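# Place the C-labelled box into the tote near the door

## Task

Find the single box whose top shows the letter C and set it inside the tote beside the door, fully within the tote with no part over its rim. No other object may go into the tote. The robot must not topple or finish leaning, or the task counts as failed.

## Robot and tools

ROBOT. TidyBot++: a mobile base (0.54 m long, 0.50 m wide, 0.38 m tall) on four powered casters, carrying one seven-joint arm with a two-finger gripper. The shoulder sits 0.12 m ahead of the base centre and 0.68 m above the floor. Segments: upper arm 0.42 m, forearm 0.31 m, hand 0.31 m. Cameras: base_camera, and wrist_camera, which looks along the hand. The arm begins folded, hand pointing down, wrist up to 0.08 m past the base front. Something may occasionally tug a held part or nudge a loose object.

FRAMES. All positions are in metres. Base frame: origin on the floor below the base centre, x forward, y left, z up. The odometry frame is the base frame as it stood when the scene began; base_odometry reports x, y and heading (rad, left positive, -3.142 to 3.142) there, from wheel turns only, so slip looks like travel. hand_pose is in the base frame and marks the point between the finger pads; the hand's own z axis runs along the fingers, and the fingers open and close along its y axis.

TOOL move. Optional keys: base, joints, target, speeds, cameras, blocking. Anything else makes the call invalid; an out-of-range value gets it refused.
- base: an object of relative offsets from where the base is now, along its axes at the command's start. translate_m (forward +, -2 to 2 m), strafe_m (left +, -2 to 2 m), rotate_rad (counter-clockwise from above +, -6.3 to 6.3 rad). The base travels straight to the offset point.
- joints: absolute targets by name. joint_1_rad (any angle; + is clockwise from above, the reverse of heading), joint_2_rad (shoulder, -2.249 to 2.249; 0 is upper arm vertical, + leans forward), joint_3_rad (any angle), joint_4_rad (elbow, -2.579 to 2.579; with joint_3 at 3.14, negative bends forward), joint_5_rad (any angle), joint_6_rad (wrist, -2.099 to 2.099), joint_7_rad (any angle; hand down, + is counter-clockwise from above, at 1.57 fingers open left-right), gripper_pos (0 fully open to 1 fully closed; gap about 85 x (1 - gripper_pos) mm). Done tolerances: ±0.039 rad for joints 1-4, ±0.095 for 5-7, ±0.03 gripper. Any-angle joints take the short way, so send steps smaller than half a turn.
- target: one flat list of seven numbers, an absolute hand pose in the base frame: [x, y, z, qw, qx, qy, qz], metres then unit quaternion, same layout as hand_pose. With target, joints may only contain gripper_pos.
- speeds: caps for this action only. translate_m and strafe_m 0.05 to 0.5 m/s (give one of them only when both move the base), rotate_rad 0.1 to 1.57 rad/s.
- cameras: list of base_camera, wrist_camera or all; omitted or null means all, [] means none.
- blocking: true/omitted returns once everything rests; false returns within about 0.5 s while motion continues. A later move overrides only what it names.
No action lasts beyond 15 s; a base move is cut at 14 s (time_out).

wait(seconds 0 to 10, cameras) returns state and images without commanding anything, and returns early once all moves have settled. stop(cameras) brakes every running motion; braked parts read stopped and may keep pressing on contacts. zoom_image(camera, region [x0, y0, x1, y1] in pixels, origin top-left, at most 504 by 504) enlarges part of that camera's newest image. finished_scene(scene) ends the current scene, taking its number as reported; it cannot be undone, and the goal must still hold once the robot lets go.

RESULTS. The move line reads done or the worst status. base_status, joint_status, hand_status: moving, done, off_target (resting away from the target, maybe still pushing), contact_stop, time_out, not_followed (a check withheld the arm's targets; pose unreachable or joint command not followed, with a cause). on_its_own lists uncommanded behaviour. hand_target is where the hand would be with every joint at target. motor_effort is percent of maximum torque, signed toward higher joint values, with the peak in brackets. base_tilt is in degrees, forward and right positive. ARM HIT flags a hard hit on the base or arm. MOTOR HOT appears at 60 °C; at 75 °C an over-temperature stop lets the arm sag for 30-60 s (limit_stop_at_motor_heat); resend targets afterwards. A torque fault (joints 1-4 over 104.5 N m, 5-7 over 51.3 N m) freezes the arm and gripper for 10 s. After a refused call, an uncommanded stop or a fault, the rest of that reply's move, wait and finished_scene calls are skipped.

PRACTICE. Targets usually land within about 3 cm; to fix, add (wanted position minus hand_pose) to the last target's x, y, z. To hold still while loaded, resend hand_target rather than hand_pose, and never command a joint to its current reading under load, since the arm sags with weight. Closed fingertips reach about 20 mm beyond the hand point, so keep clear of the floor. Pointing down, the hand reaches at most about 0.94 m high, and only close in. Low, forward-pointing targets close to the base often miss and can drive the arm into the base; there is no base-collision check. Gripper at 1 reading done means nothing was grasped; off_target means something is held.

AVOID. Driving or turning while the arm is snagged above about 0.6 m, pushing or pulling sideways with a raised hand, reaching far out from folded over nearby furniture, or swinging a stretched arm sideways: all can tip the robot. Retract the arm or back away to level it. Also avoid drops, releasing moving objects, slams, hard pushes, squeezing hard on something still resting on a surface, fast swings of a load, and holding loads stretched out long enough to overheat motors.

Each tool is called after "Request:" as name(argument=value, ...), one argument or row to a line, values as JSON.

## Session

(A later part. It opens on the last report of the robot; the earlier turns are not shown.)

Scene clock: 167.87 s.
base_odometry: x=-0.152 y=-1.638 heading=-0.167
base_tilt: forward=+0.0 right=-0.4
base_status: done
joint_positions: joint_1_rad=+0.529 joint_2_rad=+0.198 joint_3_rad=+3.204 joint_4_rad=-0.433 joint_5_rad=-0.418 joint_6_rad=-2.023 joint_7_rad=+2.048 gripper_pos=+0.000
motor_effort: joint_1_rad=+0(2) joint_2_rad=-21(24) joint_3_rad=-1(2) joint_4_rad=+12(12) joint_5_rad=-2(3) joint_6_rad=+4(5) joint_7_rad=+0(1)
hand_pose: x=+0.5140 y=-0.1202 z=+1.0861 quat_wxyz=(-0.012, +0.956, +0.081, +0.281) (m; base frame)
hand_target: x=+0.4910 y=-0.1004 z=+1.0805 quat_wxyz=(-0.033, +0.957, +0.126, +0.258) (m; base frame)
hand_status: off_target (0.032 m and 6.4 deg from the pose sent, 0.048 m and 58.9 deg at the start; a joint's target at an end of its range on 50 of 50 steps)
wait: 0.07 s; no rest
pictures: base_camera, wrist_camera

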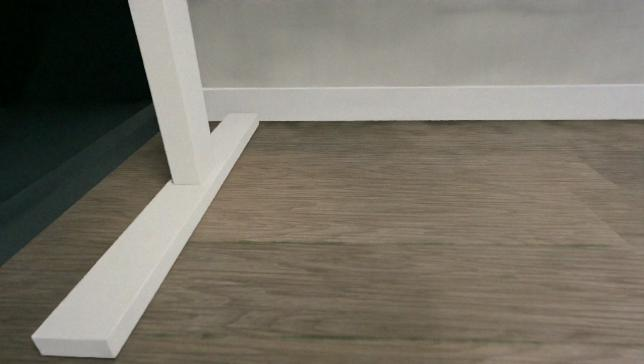

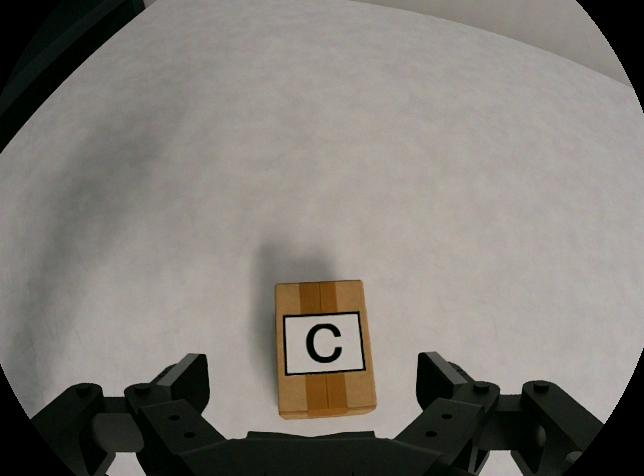

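Request:
move(
  target=[0.505, -0.101, 1.015, -0.0338, 0.9576, 0.1261, 0.2566],
  cameras=[],
)

Request:
wait(
  seconds=0.05,
  cameras=["wrist_camera"],
)

Scene clock: 180.93 s.
move: off_target
base_odometry: x=-0.152 y=-1.638 heading=-0.167
base_tilt: forward=+0.0 right=-0.4
joint_positions: joint_1_rad=+0.328 joint_2_rad=+0.053 joint_3_rad=+3.381 joint_4_rad=-0.898 joint_5_rad=-0.420 joint_6_rad=-1.877 joint_7_rad=+2.174 gripper_pos=+0.000
motor_effort: joint_1_rad=+0(1) joint_2_rad=-19(21) joint_3_rad=-1(2) joint_4_rad=+15(15) joint_5_rad=-3(3) joint_6_rad=+3(4) joint_7_rad=+0(1)
hand_pose: x=+0.4919 y=-0.0874 z=+1.0082 quat_wxyz=(-0.066, +0.965, +0.112, +0.227) (m; base frame)
hand_target: x=+0.5050 y=-0.1010 z=+1.0150 quat_wxyz=(-0.034, +0.958, +0.126, +0.257) (m; base frame)
hand_status: off_target (0.020 m and 5.4 deg from the pose sent, 0.074 m and 6.4 deg at the start)
pictures: none

Scene clock: 181.00 s.
base_odometry: x=-0.152 y=-1.638 heading=-0.167
base_tilt: forward=+0.1 right=-0.4
joint_positions: joint_1_rad=+0.328 joint_2_rad=+0.053 joint_3_rad=+3.381 joint_4_rad=-0.899 joint_5_rad=-0.420 joint_6_rad=-1.877 joint_7_rad=+2.175 gripper_pos=+0.000
motor_effort: joint_1_rad=+0(1) joint_2_rad=-19(21) joint_3_rad=-1(2) joint_4_rad=+15(15) joint_5_rad=-3(3) joint_6_rad=+3(4) joint_7_rad=+0(1)
hand_pose: x=+0.4920 y=-0.0874 z=+1.0081 quat_wxyz=(-0.066, +0.965, +0.112, +0.227) (m; base frame)
hand_target: x=+0.5050 y=-0.1010 z=+1.0150 quat_wxyz=(-0.034, +0.958, +0.126, +0.257) (m; base frame)
hand_status: off_target (0.020 m and 5.4 deg from the pose sent, 0.074 m and 6.4 deg at the start)
wait: 0.07 s; no rest
pictures: wrist_camera

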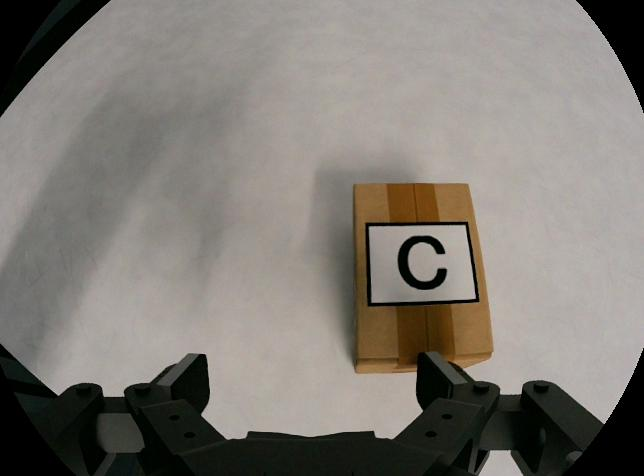

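Request:
move(
  target=[0.525, -0.120, 1.055, -0.0338, 0.9576, 0.1261, 0.2566],
  cameras=["wrist_camera"],
)

Request:
wait(
  seconds=0.05,
  cameras=["wrist_camera"],
)

Scene clock: 189.03 s.
move: off_target
base_odometry: x=-0.152 y=-1.638 heading=-0.167
base_tilt: forward=+0.1 right=-0.4
joint_positions: joint_1_rad=+0.526 joint_2_rad=+0.183 joint_3_rad=+3.196 joint_4_rad=-0.547 joint_5_rad=-0.420 joint_6_rad=-1.920 joint_7_rad=+2.176 gripper_pos=+0.000
motor_effort: joint_1_rad=+0(1) joint_2_rad=-22(23) joint_3_rad=-1(2) joint_4_rad=+13(15) joint_5_rad=-3(3) joint_6_rad=+4(4) joint_7_rad=+0(0)
hand_pose: x=+0.5341 y=-0.1231 z=+1.0711 quat_wxyz=(-0.007, +0.948, +0.130, +0.291) (m; base frame)
hand_target: x=+0.5250 y=-0.1200 z=+1.0550 quat_wxyz=(-0.034, +0.958, +0.126, +0.257) (m; base frame)
hand_status: off_target (0.019 m and 5.1 deg from the pose sent, 0.066 m and 5.4 deg at the start)
pictures: wrist_camera

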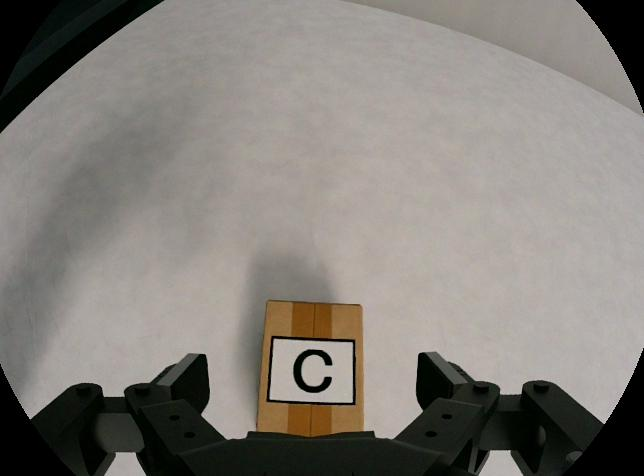

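Scene clock: 189.10 s.
base_odometry: x=-0.152 y=-1.638 heading=-0.167
base_tilt: forward=+0.1 right=-0.4
joint_positions: joint_1_rad=+0.526 joint_2_rad=+0.183 joint_3_rad=+3.196 joint_4_rad=-0.546 joint_5_rad=-0.420 joint_6_rad=-1.920 joint_7_rad=+2.176 gripper_pos=+0.000
motor_effort: joint_1_rad=+1(1) joint_2_rad=-22(23) joint_3_rad=-2(2) joint_4_rad=+13(15) joint_5_rad=-3(3) joint_6_rad=+4(4) joint_7_rad=+0(0)
hand_pose: x=+0.5341 y=-0.1231 z=+1.0712 quat_wxyz=(-0.006, +0.948, +0.130, +0.291) (m; base frame)
hand_target: x=+0.5250 y=-0.1200 z=+1.0550 quat_wxyz=(-0.034, +0.958, +0.126, +0.257) (m; base frame)
hand_status: off_target (0.019 m and 5.1 deg from the pose sent, 0.066 m and 5.4 deg at the start)
wait: 0.07 s; no rest
pictures: wrist_camera

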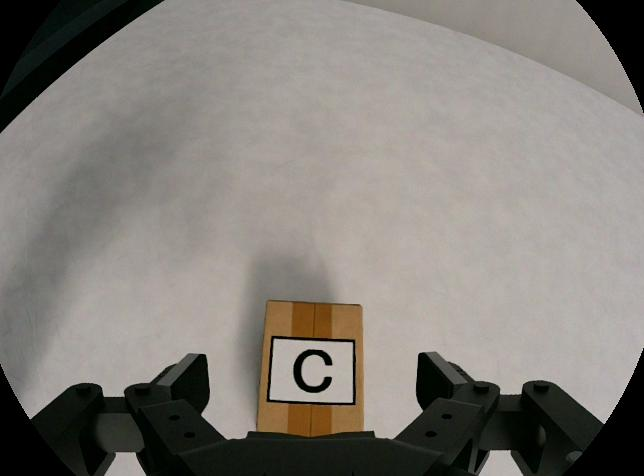

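Request:
move(
  base={"strafe_m": -0.227},
  joints={"joint_1_rad": -0.26, "joint_2_rad": 0.18, "joint_3_rad": 3.14, "joint_4_rad": -0.53, "joint_5_rad": 0.0, "joint_6_rad": -1.91, "joint_7_rad": 1.57},
  cameras=[],
)

Request:
wait(
  seconds=0.05,
)

Scene clock: 204.27 s.
move: done
base_odometry: x=-0.190 y=-1.862 heading=-0.168
base_tilt: forward=+0.1 right=-0.4
base_status: done
joint_positions: joint_1_rad=-0.240 joint_2_rad=+0.183 joint_3_rad=+3.162 joint_4_rad=-0.544 joint_5_rad=-0.040 joint_6_rad=-1.921 joint_7_rad=+1.627 gripper_pos=+0.000
joint_status: all done
motor_effort: joint_1_rad=+1(3) joint_2_rad=-22(24) joint_3_rad=+0(3) joint_4_rad=+13(15) joint_5_rad=-1(3) joint_6_rad=+4(5) joint_7_rad=+0(1)
hand_pose: x=+0.5387 y=+0.1086 z=+1.0563 quat_wxyz=(-0.035, +0.959, +0.145, +0.242) (m; base frame)
pictures: none

Scene clock: 204.33 s.
base_odometry: x=-0.190 y=-1.862 heading=-0.168
base_tilt: forward=+0.1 right=-0.4
base_status: done
joint_positions: joint_1_rad=-0.240 joint_2_rad=+0.183 joint_3_rad=+3.162 joint_4_rad=-0.544 joint_5_rad=-0.040 joint_6_rad=-1.920 joint_7_rad=+1.627 gripper_pos=+0.000
joint_status: all done
motor_effort: joint_1_rad=+0(3) joint_2_rad=-22(24) joint_3_rad=-1(3) joint_4_rad=+14(15) joint_5_rad=+0(3) joint_6_rad=+4(5) joint_7_rad=+0(1)
hand_pose: x=+0.5387 y=+0.1085 z=+1.0563 quat_wxyz=(-0.035, +0.959, +0.145, +0.242) (m; base frame)
wait: 0.07 s; no rest
pictures: base_camera, wrist_camera

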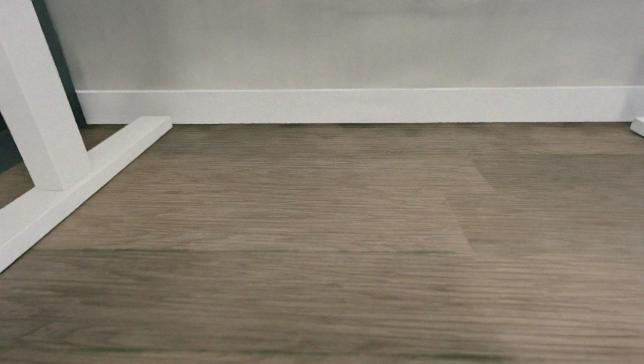

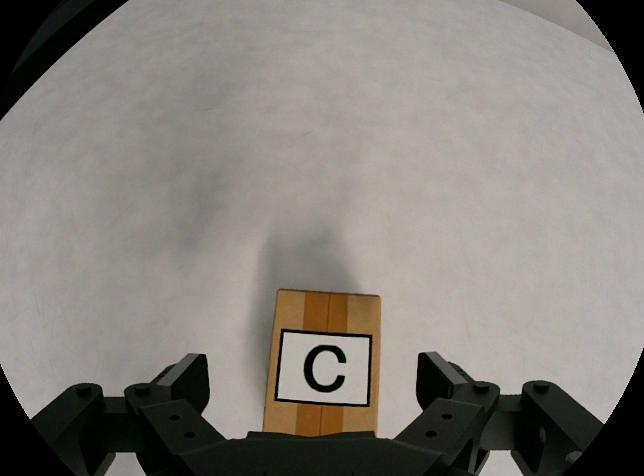

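Request:
move(
  joints={"joint_1_rad": -0.225, "joint_2_rad": 0.066, "joint_3_rad": 3.12, "joint_4_rad": -0.87, "joint_5_rad": 0.04, "joint_6_rad": -1.59, "joint_7_rad": 1.48},
  cameras=[],
)

Request:
wait(
  seconds=0.05,
  cameras=["wrist_camera"],
)

Scene clock: 213.37 s.
move: done
base_odometry: x=-0.190 y=-1.862 heading=-0.168
base_tilt: forward=+0.1 right=-0.4
joint_positions: joint_1_rad=-0.239 joint_2_rad=+0.083 joint_3_rad=+3.145 joint_4_rad=-0.855 joint_5_rad=+0.001 joint_6_rad=-1.671 joint_7_rad=+1.536 gripper_pos=+0.000
joint_status: all done
motor_effort: joint_1_rad=+0(2) joint_2_rad=-21(23) joint_3_rad=+0(2) joint_4_rad=+16(17) joint_5_rad=+0(1) joint_6_rad=+4(5) joint_7_rad=+0(1)
hand_pose: x=+0.5529 y=+0.1057 z=+1.0185 quat_wxyz=(-0.035, +0.960, +0.097, +0.260) (m; base frame)
pictures: none

Scene clock: 213.43 s.
base_odometry: x=-0.190 y=-1.862 heading=-0.168
base_tilt: forward=+0.1 right=-0.5
joint_positions: joint_1_rad=-0.239 joint_2_rad=+0.083 joint_3_rad=+3.145 joint_4_rad=-0.855 joint_5_rad=+0.001 joint_6_rad=-1.671 joint_7_rad=+1.536 gripper_pos=+0.000
joint_status: all done
motor_effort: joint_1_rad=+0(2) joint_2_rad=-21(23) joint_3_rad=-1(2) joint_4_rad=+16(17) joint_5_rad=+0(1) joint_6_rad=+4(5) joint_7_rad=+0(1)
hand_pose: x=+0.5529 y=+0.1057 z=+1.0186 quat_wxyz=(-0.035, +0.960, +0.097, +0.260) (m; base frame)
wait: 0.07 s; no rest
pictures: wrist_camera

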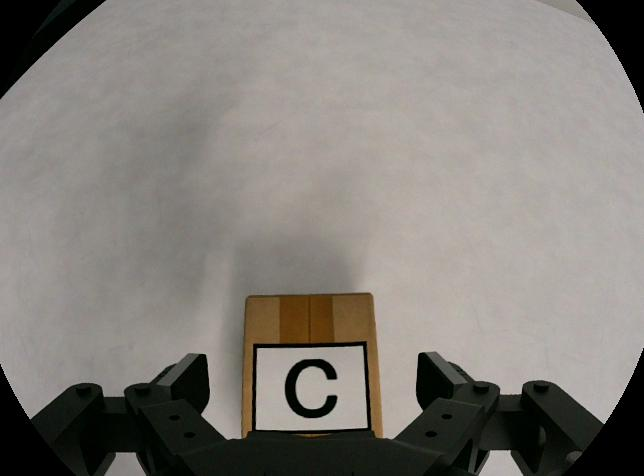

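Request:
move(
  joints={"joint_2_rad": 0.005, "joint_4_rad": -1.125, "joint_6_rad": -1.404},
  cameras=[],
)

Request:
wait(
  seconds=0.05,
  cameras=["wrist_camera"],
)

Scene clock: 221.07 s.
move: done
base_odometry: x=-0.190 y=-1.862 heading=-0.168
base_tilt: forward=+0.1 right=-0.4
joint_positions: joint_1_rad=-0.239 joint_2_rad=+0.022 joint_3_rad=+3.144 joint_4_rad=-1.110 joint_5_rad=+0.002 joint_6_rad=-1.487 joint_7_rad=+1.535 gripper_pos=+0.000
joint_status: all done
motor_effort: joint_1_rad=-1(2) joint_2_rad=-20(22) joint_3_rad=-1(1) joint_4_rad=+18(19) joint_5_rad=-1(1) joint_6_rad=+4(6) joint_7_rad=+0(0)
hand_pose: x=+0.5557 y=+0.1063 z=+0.9663 quat_wxyz=(-0.034, +0.961, +0.097, +0.256) (m; base frame)
pictures: none

Scene clock: 221.13 s.
base_odometry: x=-0.190 y=-1.862 heading=-0.168
base_tilt: forward=+0.1 right=-0.4
joint_positions: joint_1_rad=-0.239 joint_2_rad=+0.022 joint_3_rad=+3.144 joint_4_rad=-1.110 joint_5_rad=+0.002 joint_6_rad=-1.486 joint_7_rad=+1.535 gripper_pos=+0.000
joint_status: all done
motor_effort: joint_1_rad=+0(2) joint_2_rad=-20(22) joint_3_rad=-1(1) joint_4_rad=+18(19) joint_5_rad=+0(1) joint_6_rad=+4(6) joint_7_rad=+0(0)
hand_pose: x=+0.5558 y=+0.1064 z=+0.9664 quat_wxyz=(-0.034, +0.961, +0.097, +0.257) (m; base frame)
wait: 0.07 s; no rest
pictures: wrist_camera

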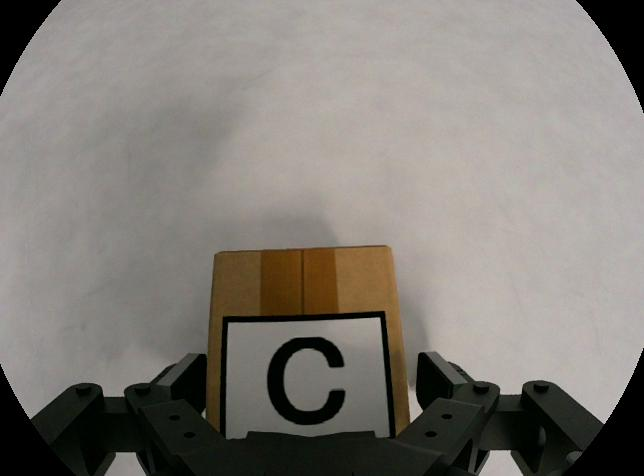

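Request:
move(
  joints={"joint_4_rad": -1.068},
  cameras=[],
)

Request:
move(
  joints={"gripper_pos": 0.45},
  cameras=["wrist_camera"],
)

Scene clock: 228.67 s.
move: done
base_odometry: x=-0.190 y=-1.862 heading=-0.168
base_tilt: forward=+0.1 right=-0.4
joint_positions: joint_1_rad=-0.239 joint_2_rad=+0.017 joint_3_rad=+3.144 joint_4_rad=-1.075 joint_5_rad=+0.002 joint_6_rad=-1.481 joint_7_rad=+1.535 gripper_pos=+0.000
joint_status: all done
motor_effort: joint_1_rad=+0(2) joint_2_rad=-20(21) joint_3_rad=-1(1) joint_4_rad=+18(19) joint_5_rad=+0(1) joint_6_rad=+5(5) joint_7_rad=+0(0)
hand_pose: x=+0.5599 y=+0.1073 z=+0.9848 quat_wxyz=(-0.037, +0.955, +0.096, +0.278) (m; base frame)
pictures: none

Scene clock: 229.47 s.
move: off_target
base_odometry: x=-0.190 y=-1.862 heading=-0.168
base_tilt: forward=+0.1 right=-0.4
joint_positions: joint_1_rad=-0.239 joint_2_rad=+0.016 joint_3_rad=+3.143 joint_4_rad=-1.075 joint_5_rad=+0.002 joint_6_rad=-1.480 joint_7_rad=+1.535 gripper_pos=+0.353
joint_status: gripper_pos off_target (ended at +0.353, target +0.450)
motor_effort: joint_1_rad=+0(1) joint_2_rad=-21(21) joint_3_rad=-1(1) joint_4_rad=+18(18) joint_5_rad=+0(1) joint_6_rad=+5(5) joint_7_rad=+0(0)
hand_pose: x=+0.5599 y=+0.1073 z=+0.9858 quat_wxyz=(-0.037, +0.955, +0.096, +0.279) (m; base frame)
pictures: wrist_camera

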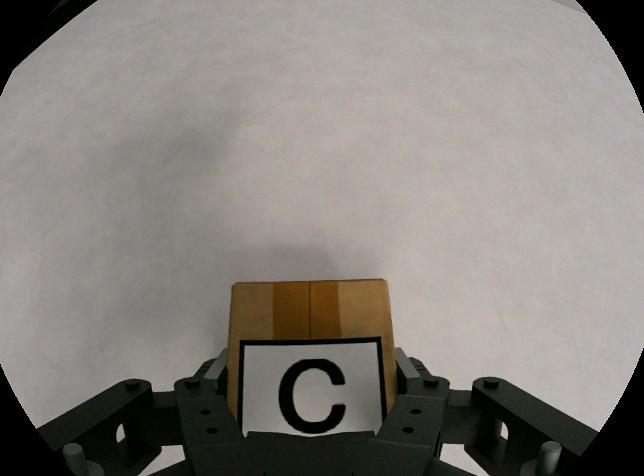

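Request:
move(
  joints={"joint_2_rad": 0.05, "joint_4_rad": -0.85, "joint_6_rad": -1.55, "gripper_pos": 0.7},
  cameras=["wrist_camera"],
)

Scene clock: 235.17 s.
move: off_target
base_odometry: x=-0.190 y=-1.862 heading=-0.168
base_tilt: forward=+0.1 right=-0.4
joint_positions: joint_1_rad=-0.239 joint_2_rad=+0.022 joint_3_rad=+3.143 joint_4_rad=-0.867 joint_5_rad=+0.002 joint_6_rad=-1.490 joint_7_rad=+1.535 gripper_pos=+0.353
joint_status: gripper_pos off_target (ended at +0.353, target +0.700); the others done
motor_effort: joint_1_rad=+1(1) joint_2_rad=-20(23) joint_3_rad=-1(1) joint_4_rad=+17(20) joint_5_rad=-1(1) joint_6_rad=+7(7) joint_7_rad=+0(0)
hand_pose: x=+0.5743 y=+0.1108 z=+1.0755 quat_wxyz=(-0.050, +0.924, +0.093, +0.369) (m; base frame)
pictures: wrist_camera

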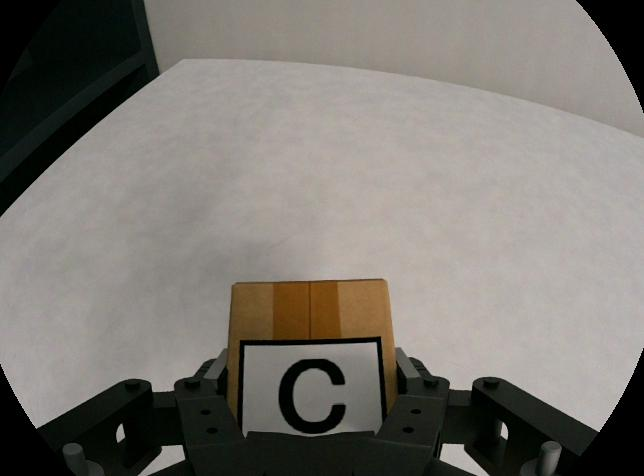

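Request:
move(
  base={"translate_m": -1.96, "strafe_m": 0.015, "rotate_rad": 1.59},
  speeds={"rotate_rad": 0.5},
  cameras=["base_camera"],
)

Scene clock: 250.67 s.
move: done
base_odometry: x=-2.120 y=-1.520 heading=+1.423
base_tilt: forward=+0.1 right=-0.5
base_status: done
joint_positions: joint_1_rad=-0.234 joint_2_rad=+0.039 joint_3_rad=+3.134 joint_4_rad=-0.866 joint_5_rad=+0.011 joint_6_rad=-1.490 joint_7_rad=+1.535 gripper_pos=+0.353
motor_effort: joint_1_rad=+1(2) joint_2_rad=-21(24) joint_3_rad=+0(3) joint_4_rad=+17(18) joint_5_rad=+0(2) joint_6_rad=+6(7) joint_7_rad=+0(1)
hand_pose: x=+0.5807 y=+0.1118 z=+1.0677 quat_wxyz=(-0.046, +0.926, +0.094, +0.362) (m; base frame)
pictures: base_camera

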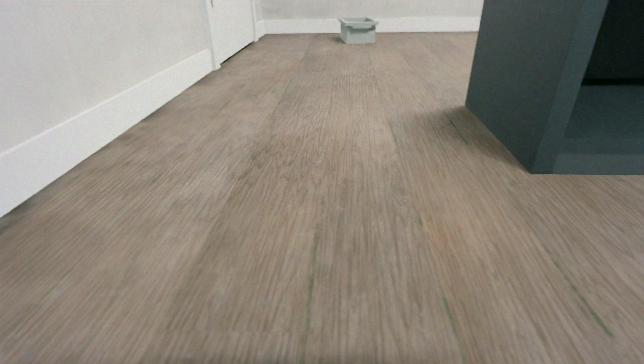

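Request:
move(
  base={"translate_m": 1.65, "strafe_m": 0.015, "rotate_rad": -0.043},
  joints={"joint_1_rad": 0.0, "joint_2_rad": -0.5, "joint_3_rad": 3.14, "joint_4_rad": -2.3, "joint_5_rad": 0, "joint_6_rad": -1.1, "joint_7_rad": 1.57},
)

Scene clock: 266.10 s.
move: done
base_odometry: x=-1.892 y=+0.115 heading=+1.381
base_tilt: forward=+0.1 right=-0.4
base_status: done
joint_positions: joint_1_rad=-0.023 joint_2_rad=-0.478 joint_3_rad=+3.131 joint_4_rad=-2.290 joint_5_rad=+0.012 joint_6_rad=-1.174 joint_7_rad=+1.535 gripper_pos=+0.353
joint_status: all done
motor_effort: joint_1_rad=+0(3) joint_2_rad=-1(22) joint_3_rad=+0(2) joint_4_rad=+17(20) joint_5_rad=+0(1) joint_6_rad=+1(8) joint_7_rad=+0(2)
hand_pose: x=+0.2789 y=+0.0031 z=+0.6728 quat_wxyz=(+0.005, +0.997, +0.001, +0.078) (m; base frame)
pictures: base_camera, wrist_camera

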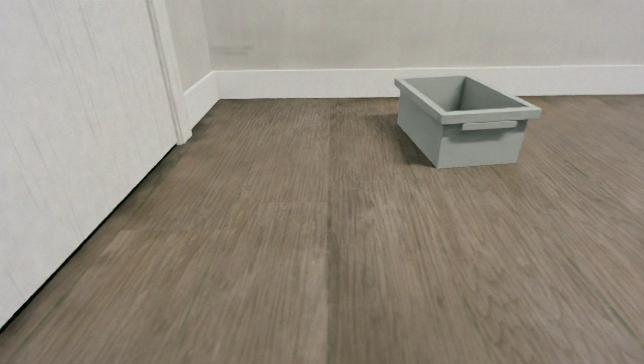

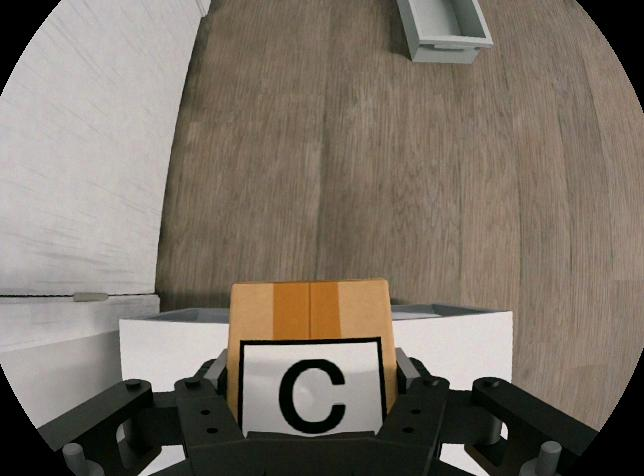

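Request:
move(
  base={"translate_m": 0.508, "strafe_m": -0.405, "rotate_rad": 0.165},
  joints={"joint_1_rad": 0.01, "joint_2_rad": 1.1, "joint_3_rad": 3.14, "joint_4_rad": -2.13, "joint_5_rad": 0.0, "joint_6_rad": 0.66, "joint_7_rad": 1.61},
  cameras=["base_camera"],
)

Scene clock: 277.57 s.
move: done
base_odometry: x=-1.399 y=+0.537 heading=+1.546
base_tilt: forward=+0.1 right=-0.4
base_status: done
joint_positions: joint_1_rad=-0.005 joint_2_rad=+1.072 joint_3_rad=+3.131 joint_4_rad=-2.147 joint_5_rad=+0.012 joint_6_rad=+0.575 joint_7_rad=+1.555 gripper_pos=+0.353
joint_status: all done
motor_effort: joint_1_rad=+0(2) joint_2_rad=-37(39) joint_3_rad=-1(3) joint_4_rad=+1(19) joint_5_rad=+0(1) joint_6_rad=+5(5) joint_7_rad=+0(1)
hand_pose: x=+0.6130 y=+0.0117 z=+0.2964 quat_wxyz=(-0.010, +0.969, +0.001, +0.247) (m; base frame)
pictures: base_camera

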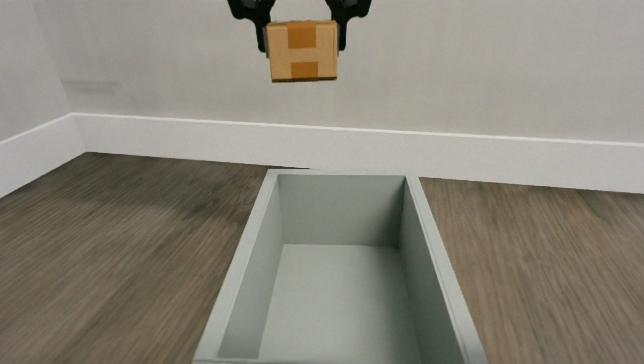

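Request:
move(
  base={"translate_m": -0.05, "strafe_m": -0.033},
  joints={"joint_2_rad": 1.69, "joint_4_rad": -1.69, "joint_6_rad": 0.86},
  cameras=["base_camera"],
)

Request:
zoom_image(
  camera="base_camera",
  region=[190, 150, 490, 350],
)

Scene clock: 283.73 s.
move: done
base_odometry: x=-1.367 y=+0.486 heading=+1.546
base_tilt: forward=+0.0 right=-0.4
base_status: done
joint_positions: joint_1_rad=+0.004 joint_2_rad=+1.664 joint_3_rad=+3.131 joint_4_rad=-1.707 joint_5_rad=+0.012 joint_6_rad=+0.776 joint_7_rad=+1.555 gripper_pos=+0.353
joint_status: all done
motor_effort: joint_1_rad=+1(3) joint_2_rad=-39(42) joint_3_rad=-2(3) joint_4_rad=-1(3) joint_5_rad=+0(1) joint_6_rad=+5(6) joint_7_rad=+0(1)
hand_pose: x=+0.6285 y=+0.0075 z=+0.0710 quat_wxyz=(-0.009, +0.963, -0.006, +0.270) (m; base frame)
pictures: base_camera

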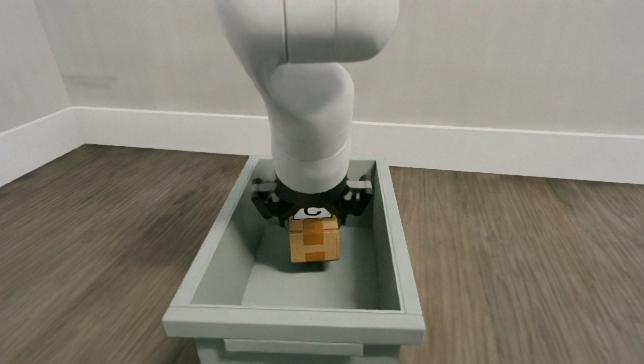

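Scaled by 1.680.

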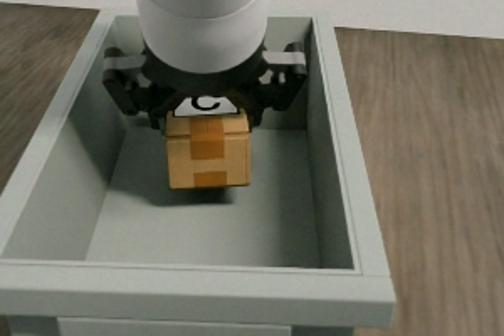

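Request:
move(
  base={"strafe_m": -0.015},
  joints={"joint_2_rad": 1.72, "joint_4_rad": -1.655, "joint_6_rad": 0.86},
  cameras=["base_camera"],
)

Request:
zoom_image(
  camera="base_camera",
  region=[190, 150, 490, 350],
)

Scene clock: 286.53 s.
move: done
base_odometry: x=-1.352 y=+0.486 heading=+1.546
base_tilt: forward=+0.1 right=-0.4
base_status: done
joint_positions: joint_1_rad=+0.009 joint_2_rad=+1.687 joint_3_rad=+3.132 joint_4_rad=-1.666 joint_5_rad=+0.012 joint_6_rad=+0.779 joint_7_rad=+1.555 gripper_pos=+0.353
joint_status: all done
motor_effort: joint_1_rad=+0(4) joint_2_rad=-39(41) joint_3_rad=-1(3) joint_4_rad=-1(2) joint_5_rad=-1(1) joint_6_rad=+5(6) joint_7_rad=+0(0)
hand_pose: x=+0.6381 y=+0.0045 z=+0.0631 quat_wxyz=(-0.008, +0.960, -0.009, +0.280) (m; base frame)
pictures: base_camera

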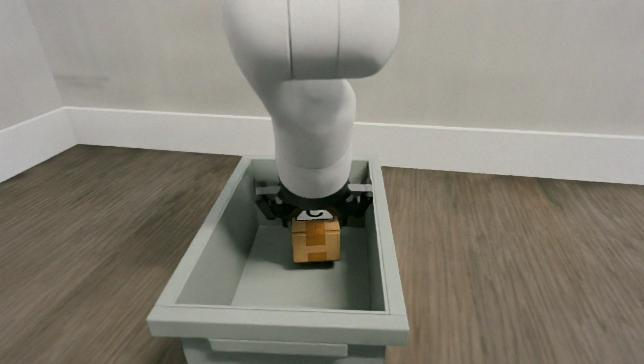

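Scaled by 1.680.

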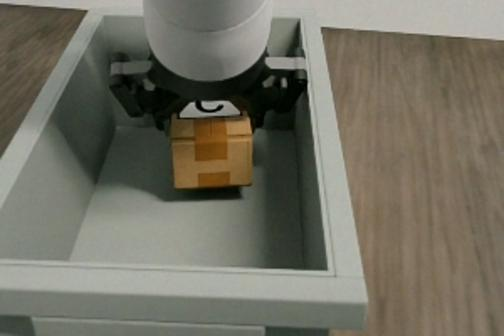

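Request:
move(
  joints={"joint_2_rad": 1.745, "joint_4_rad": -1.63, "joint_6_rad": 0.86},
  cameras=["base_camera"],
)

Request:
zoom_image(
  camera="base_camera",
  region=[190, 150, 490, 350],
)

Request:
move(
  joints={"joint_2_rad": 1.76, "joint_4_rad": -1.61, "joint_6_rad": 0.86},
  cameras=["base_camera"],
)

Request:
zoom_image(
  camera="base_camera",
  region=[190, 150, 490, 350],
)

Scene clock: 290.37 s.
move: done
base_odometry: x=-1.352 y=+0.486 heading=+1.546
base_tilt: forward=+0.1 right=-0.4
joint_positions: joint_1_rad=+0.009 joint_2_rad=+1.713 joint_3_rad=+3.132 joint_4_rad=-1.640 joint_5_rad=+0.012 joint_6_rad=+0.779 joint_7_rad=+1.555 gripper_pos=+0.353
joint_status: all done
motor_effort: joint_1_rad=+1(2) joint_2_rad=-39(40) joint_3_rad=-1(2) joint_4_rad=-1(2) joint_5_rad=-1(1) joint_6_rad=+5(6) joint_7_rad=+0(0)
hand_pose: x=+0.6374 y=+0.0044 z=+0.0528 quat_wxyz=(-0.008, +0.960, -0.009, +0.280) (m; base frame)
pictures: base_camera

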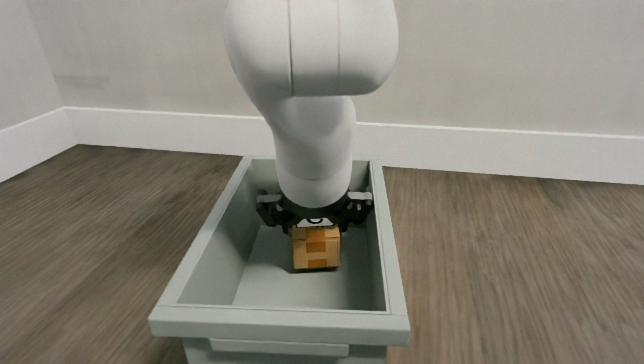

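Scaled by 1.680.

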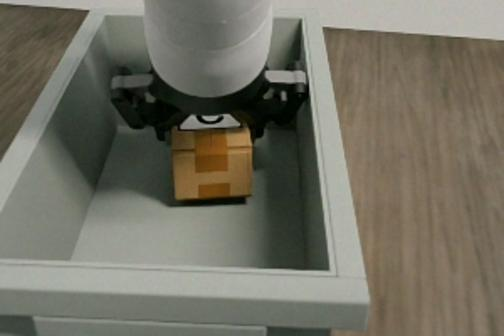

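Scene clock: 290.97 s.
move: done
base_odometry: x=-1.352 y=+0.486 heading=+1.546
base_tilt: forward=+0.1 right=-0.4
joint_positions: joint_1_rad=+0.009 joint_2_rad=+1.727 joint_3_rad=+3.132 joint_4_rad=-1.621 joint_5_rad=+0.012 joint_6_rad=+0.779 joint_7_rad=+1.555 gripper_pos=+0.353
joint_status: all done
motor_effort: joint_1_rad=+1(2) joint_2_rad=-39(41) joint_3_rad=-1(2) joint_4_rad=+0(1) joint_5_rad=+0(1) joint_6_rad=+5(6) joint_7_rad=+0(0)
hand_pose: x=+0.6390 y=+0.0044 z=+0.0472 quat_wxyz=(-0.008, +0.959, -0.009, +0.283) (m; base frame)
pictures: base_camera

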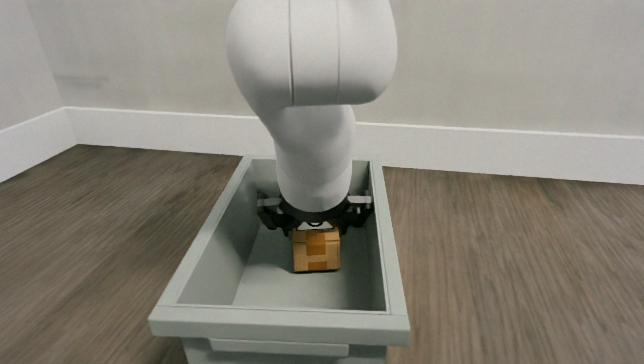

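Scaled by 1.680.

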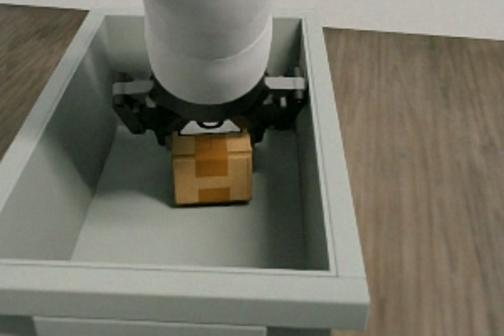

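Request:
move(
  joints={"joint_2_rad": 1.775, "joint_4_rad": -1.592, "joint_6_rad": 0.86},
  cameras=["base_camera"],
)

Request:
zoom_image(
  camera="base_camera",
  region=[190, 150, 490, 350],
)

Scene clock: 293.23 s.
move: done
base_odometry: x=-1.352 y=+0.486 heading=+1.546
base_tilt: forward=+0.1 right=-0.4
joint_positions: joint_1_rad=+0.009 joint_2_rad=+1.742 joint_3_rad=+3.132 joint_4_rad=-1.603 joint_5_rad=+0.012 joint_6_rad=+0.779 joint_7_rad=+1.555 gripper_pos=+0.353
joint_status: all done
motor_effort: joint_1_rad=+1(2) joint_2_rad=-39(40) joint_3_rad=-1(2) joint_4_rad=+0(1) joint_5_rad=+0(1) joint_6_rad=+5(6) joint_7_rad=+0(1)
hand_pose: x=+0.6397 y=+0.0043 z=+0.0413 quat_wxyz=(-0.008, +0.959, -0.009, +0.284) (m; base frame)
pictures: base_camera

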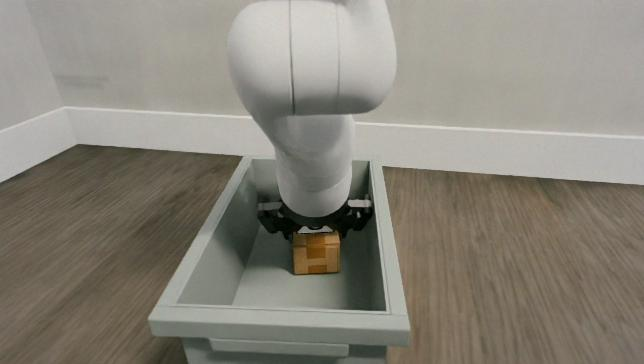

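Scaled by 1.680.

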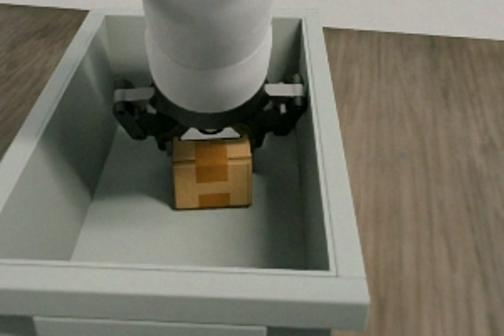

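Request:
move(
  joints={"joint_2_rad": 1.79, "joint_4_rad": -1.575, "joint_6_rad": 0.86},
  cameras=["base_camera"],
)

Request:
zoom_image(
  camera="base_camera",
  region=[190, 150, 490, 350],
)

Scene clock: 295.17 s.
move: off_target
base_odometry: x=-1.352 y=+0.486 heading=+1.546
base_tilt: forward=+0.1 right=-0.4
joint_positions: joint_1_rad=+0.009 joint_2_rad=+1.748 joint_3_rad=+3.132 joint_4_rad=-1.592 joint_5_rad=+0.012 joint_6_rad=+0.785 joint_7_rad=+1.555 gripper_pos=+0.353
joint_status: joint_2_rad off_target (ended at +1.748, target +1.790); the others done
motor_effort: joint_1_rad=+0(1) joint_2_rad=-36(40) joint_3_rad=-1(2) joint_4_rad=+1(3) joint_5_rad=-1(1) joint_6_rad=+5(5) joint_7_rad=+0(1)
hand_pose: x=+0.6435 y=+0.0043 z=+0.0403 quat_wxyz=(-0.008, +0.957, -0.009, +0.289) (m; base frame)
pictures: base_camera

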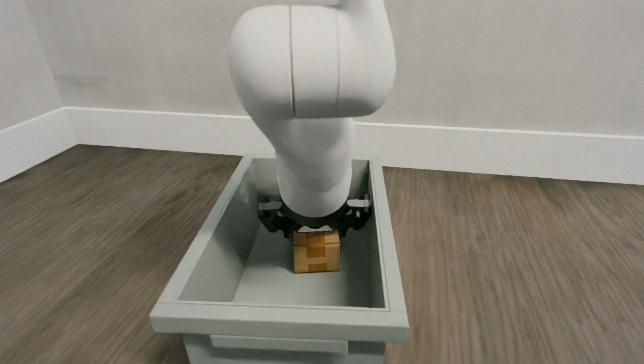

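Scaled by 1.680.

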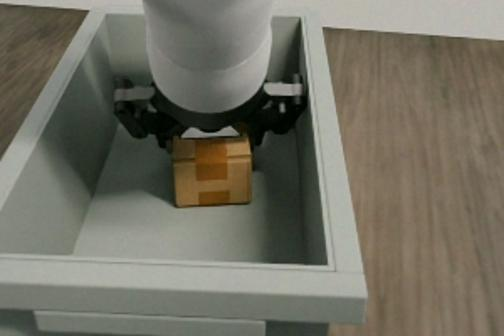

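Contact; release.

Request:
move(
  joints={"gripper_pos": 0.19},
  cameras=[],
)

Request:
move(
  joints={"joint_2_rad": 1.61, "joint_4_rad": -1.8, "joint_6_rad": 0.84},
  cameras=[],
)

Request:
move(
  joints={"joint_2_rad": 1.07, "joint_4_rad": -2.145, "joint_6_rad": 0.6},
  cameras=["base_camera"],
)

Scene clock: 298.67 s.
move: done
base_odometry: x=-1.352 y=+0.486 heading=+1.546
base_tilt: forward=+0.1 right=-0.5
joint_positions: joint_1_rad=+0.009 joint_2_rad=+1.753 joint_3_rad=+3.132 joint_4_rad=-1.586 joint_5_rad=+0.012 joint_6_rad=+0.785 joint_7_rad=+1.555 gripper_pos=+0.190
joint_status: all done
motor_effort: joint_1_rad=+1(2) joint_2_rad=-38(39) joint_3_rad=+0(2) joint_4_rad=+0(1) joint_5_rad=-1(1) joint_6_rad=+5(5) joint_7_rad=+0(0)
hand_pose: x=+0.6440 y=+0.0043 z=+0.0385 quat_wxyz=(-0.008, +0.957, -0.009, +0.290) (m; base frame)
pictures: none

Scene clock: 299.90 s.
move: done
base_odometry: x=-1.352 y=+0.486 heading=+1.546
base_tilt: forward=+0.1 right=-0.4
joint_positions: joint_1_rad=+0.009 joint_2_rad=+1.610 joint_3_rad=+3.132 joint_4_rad=-1.784 joint_5_rad=+0.012 joint_6_rad=+0.785 joint_7_rad=+1.555 gripper_pos=+0.190
joint_status: all done
motor_effort: joint_1_rad=+0(2) joint_2_rad=-38(40) joint_3_rad=-1(2) joint_4_rad=-1(2) joint_5_rad=-1(1) joint_6_rad=+4(5) joint_7_rad=+0(0)
hand_pose: x=+0.6192 y=+0.0048 z=+0.0929 quat_wxyz=(-0.008, +0.965, -0.008, +0.263) (m; base frame)
pictures: none

Scene clock: 301.67 s.
move: done
base_odometry: x=-1.352 y=+0.486 heading=+1.546
base_tilt: forward=+0.0 right=-0.4
joint_positions: joint_1_rad=+0.009 joint_2_rad=+1.078 joint_3_rad=+3.132 joint_4_rad=-2.131 joint_5_rad=+0.012 joint_6_rad=+0.676 joint_7_rad=+1.555 gripper_pos=+0.190
joint_status: all done
motor_effort: joint_1_rad=+0(1) joint_2_rad=-37(41) joint_3_rad=-1(2) joint_4_rad=+2(2) joint_5_rad=+0(1) joint_6_rad=+5(6) joint_7_rad=+0(0)
hand_pose: x=+0.6465 y=+0.0043 z=+0.3121 quat_wxyz=(-0.008, +0.954, -0.005, +0.300) (m; base frame)
pictures: base_camera

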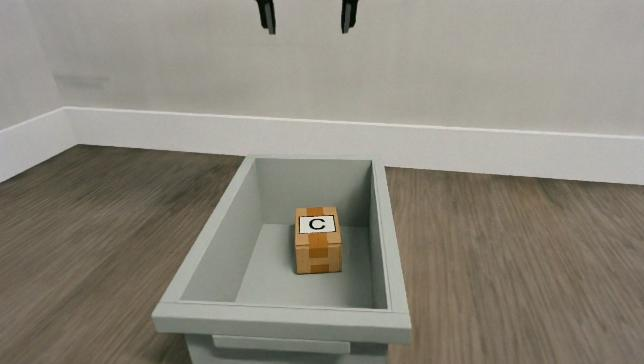

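Request:
finished_scene(
  scene=3,
)

The scene is finished: the task was done.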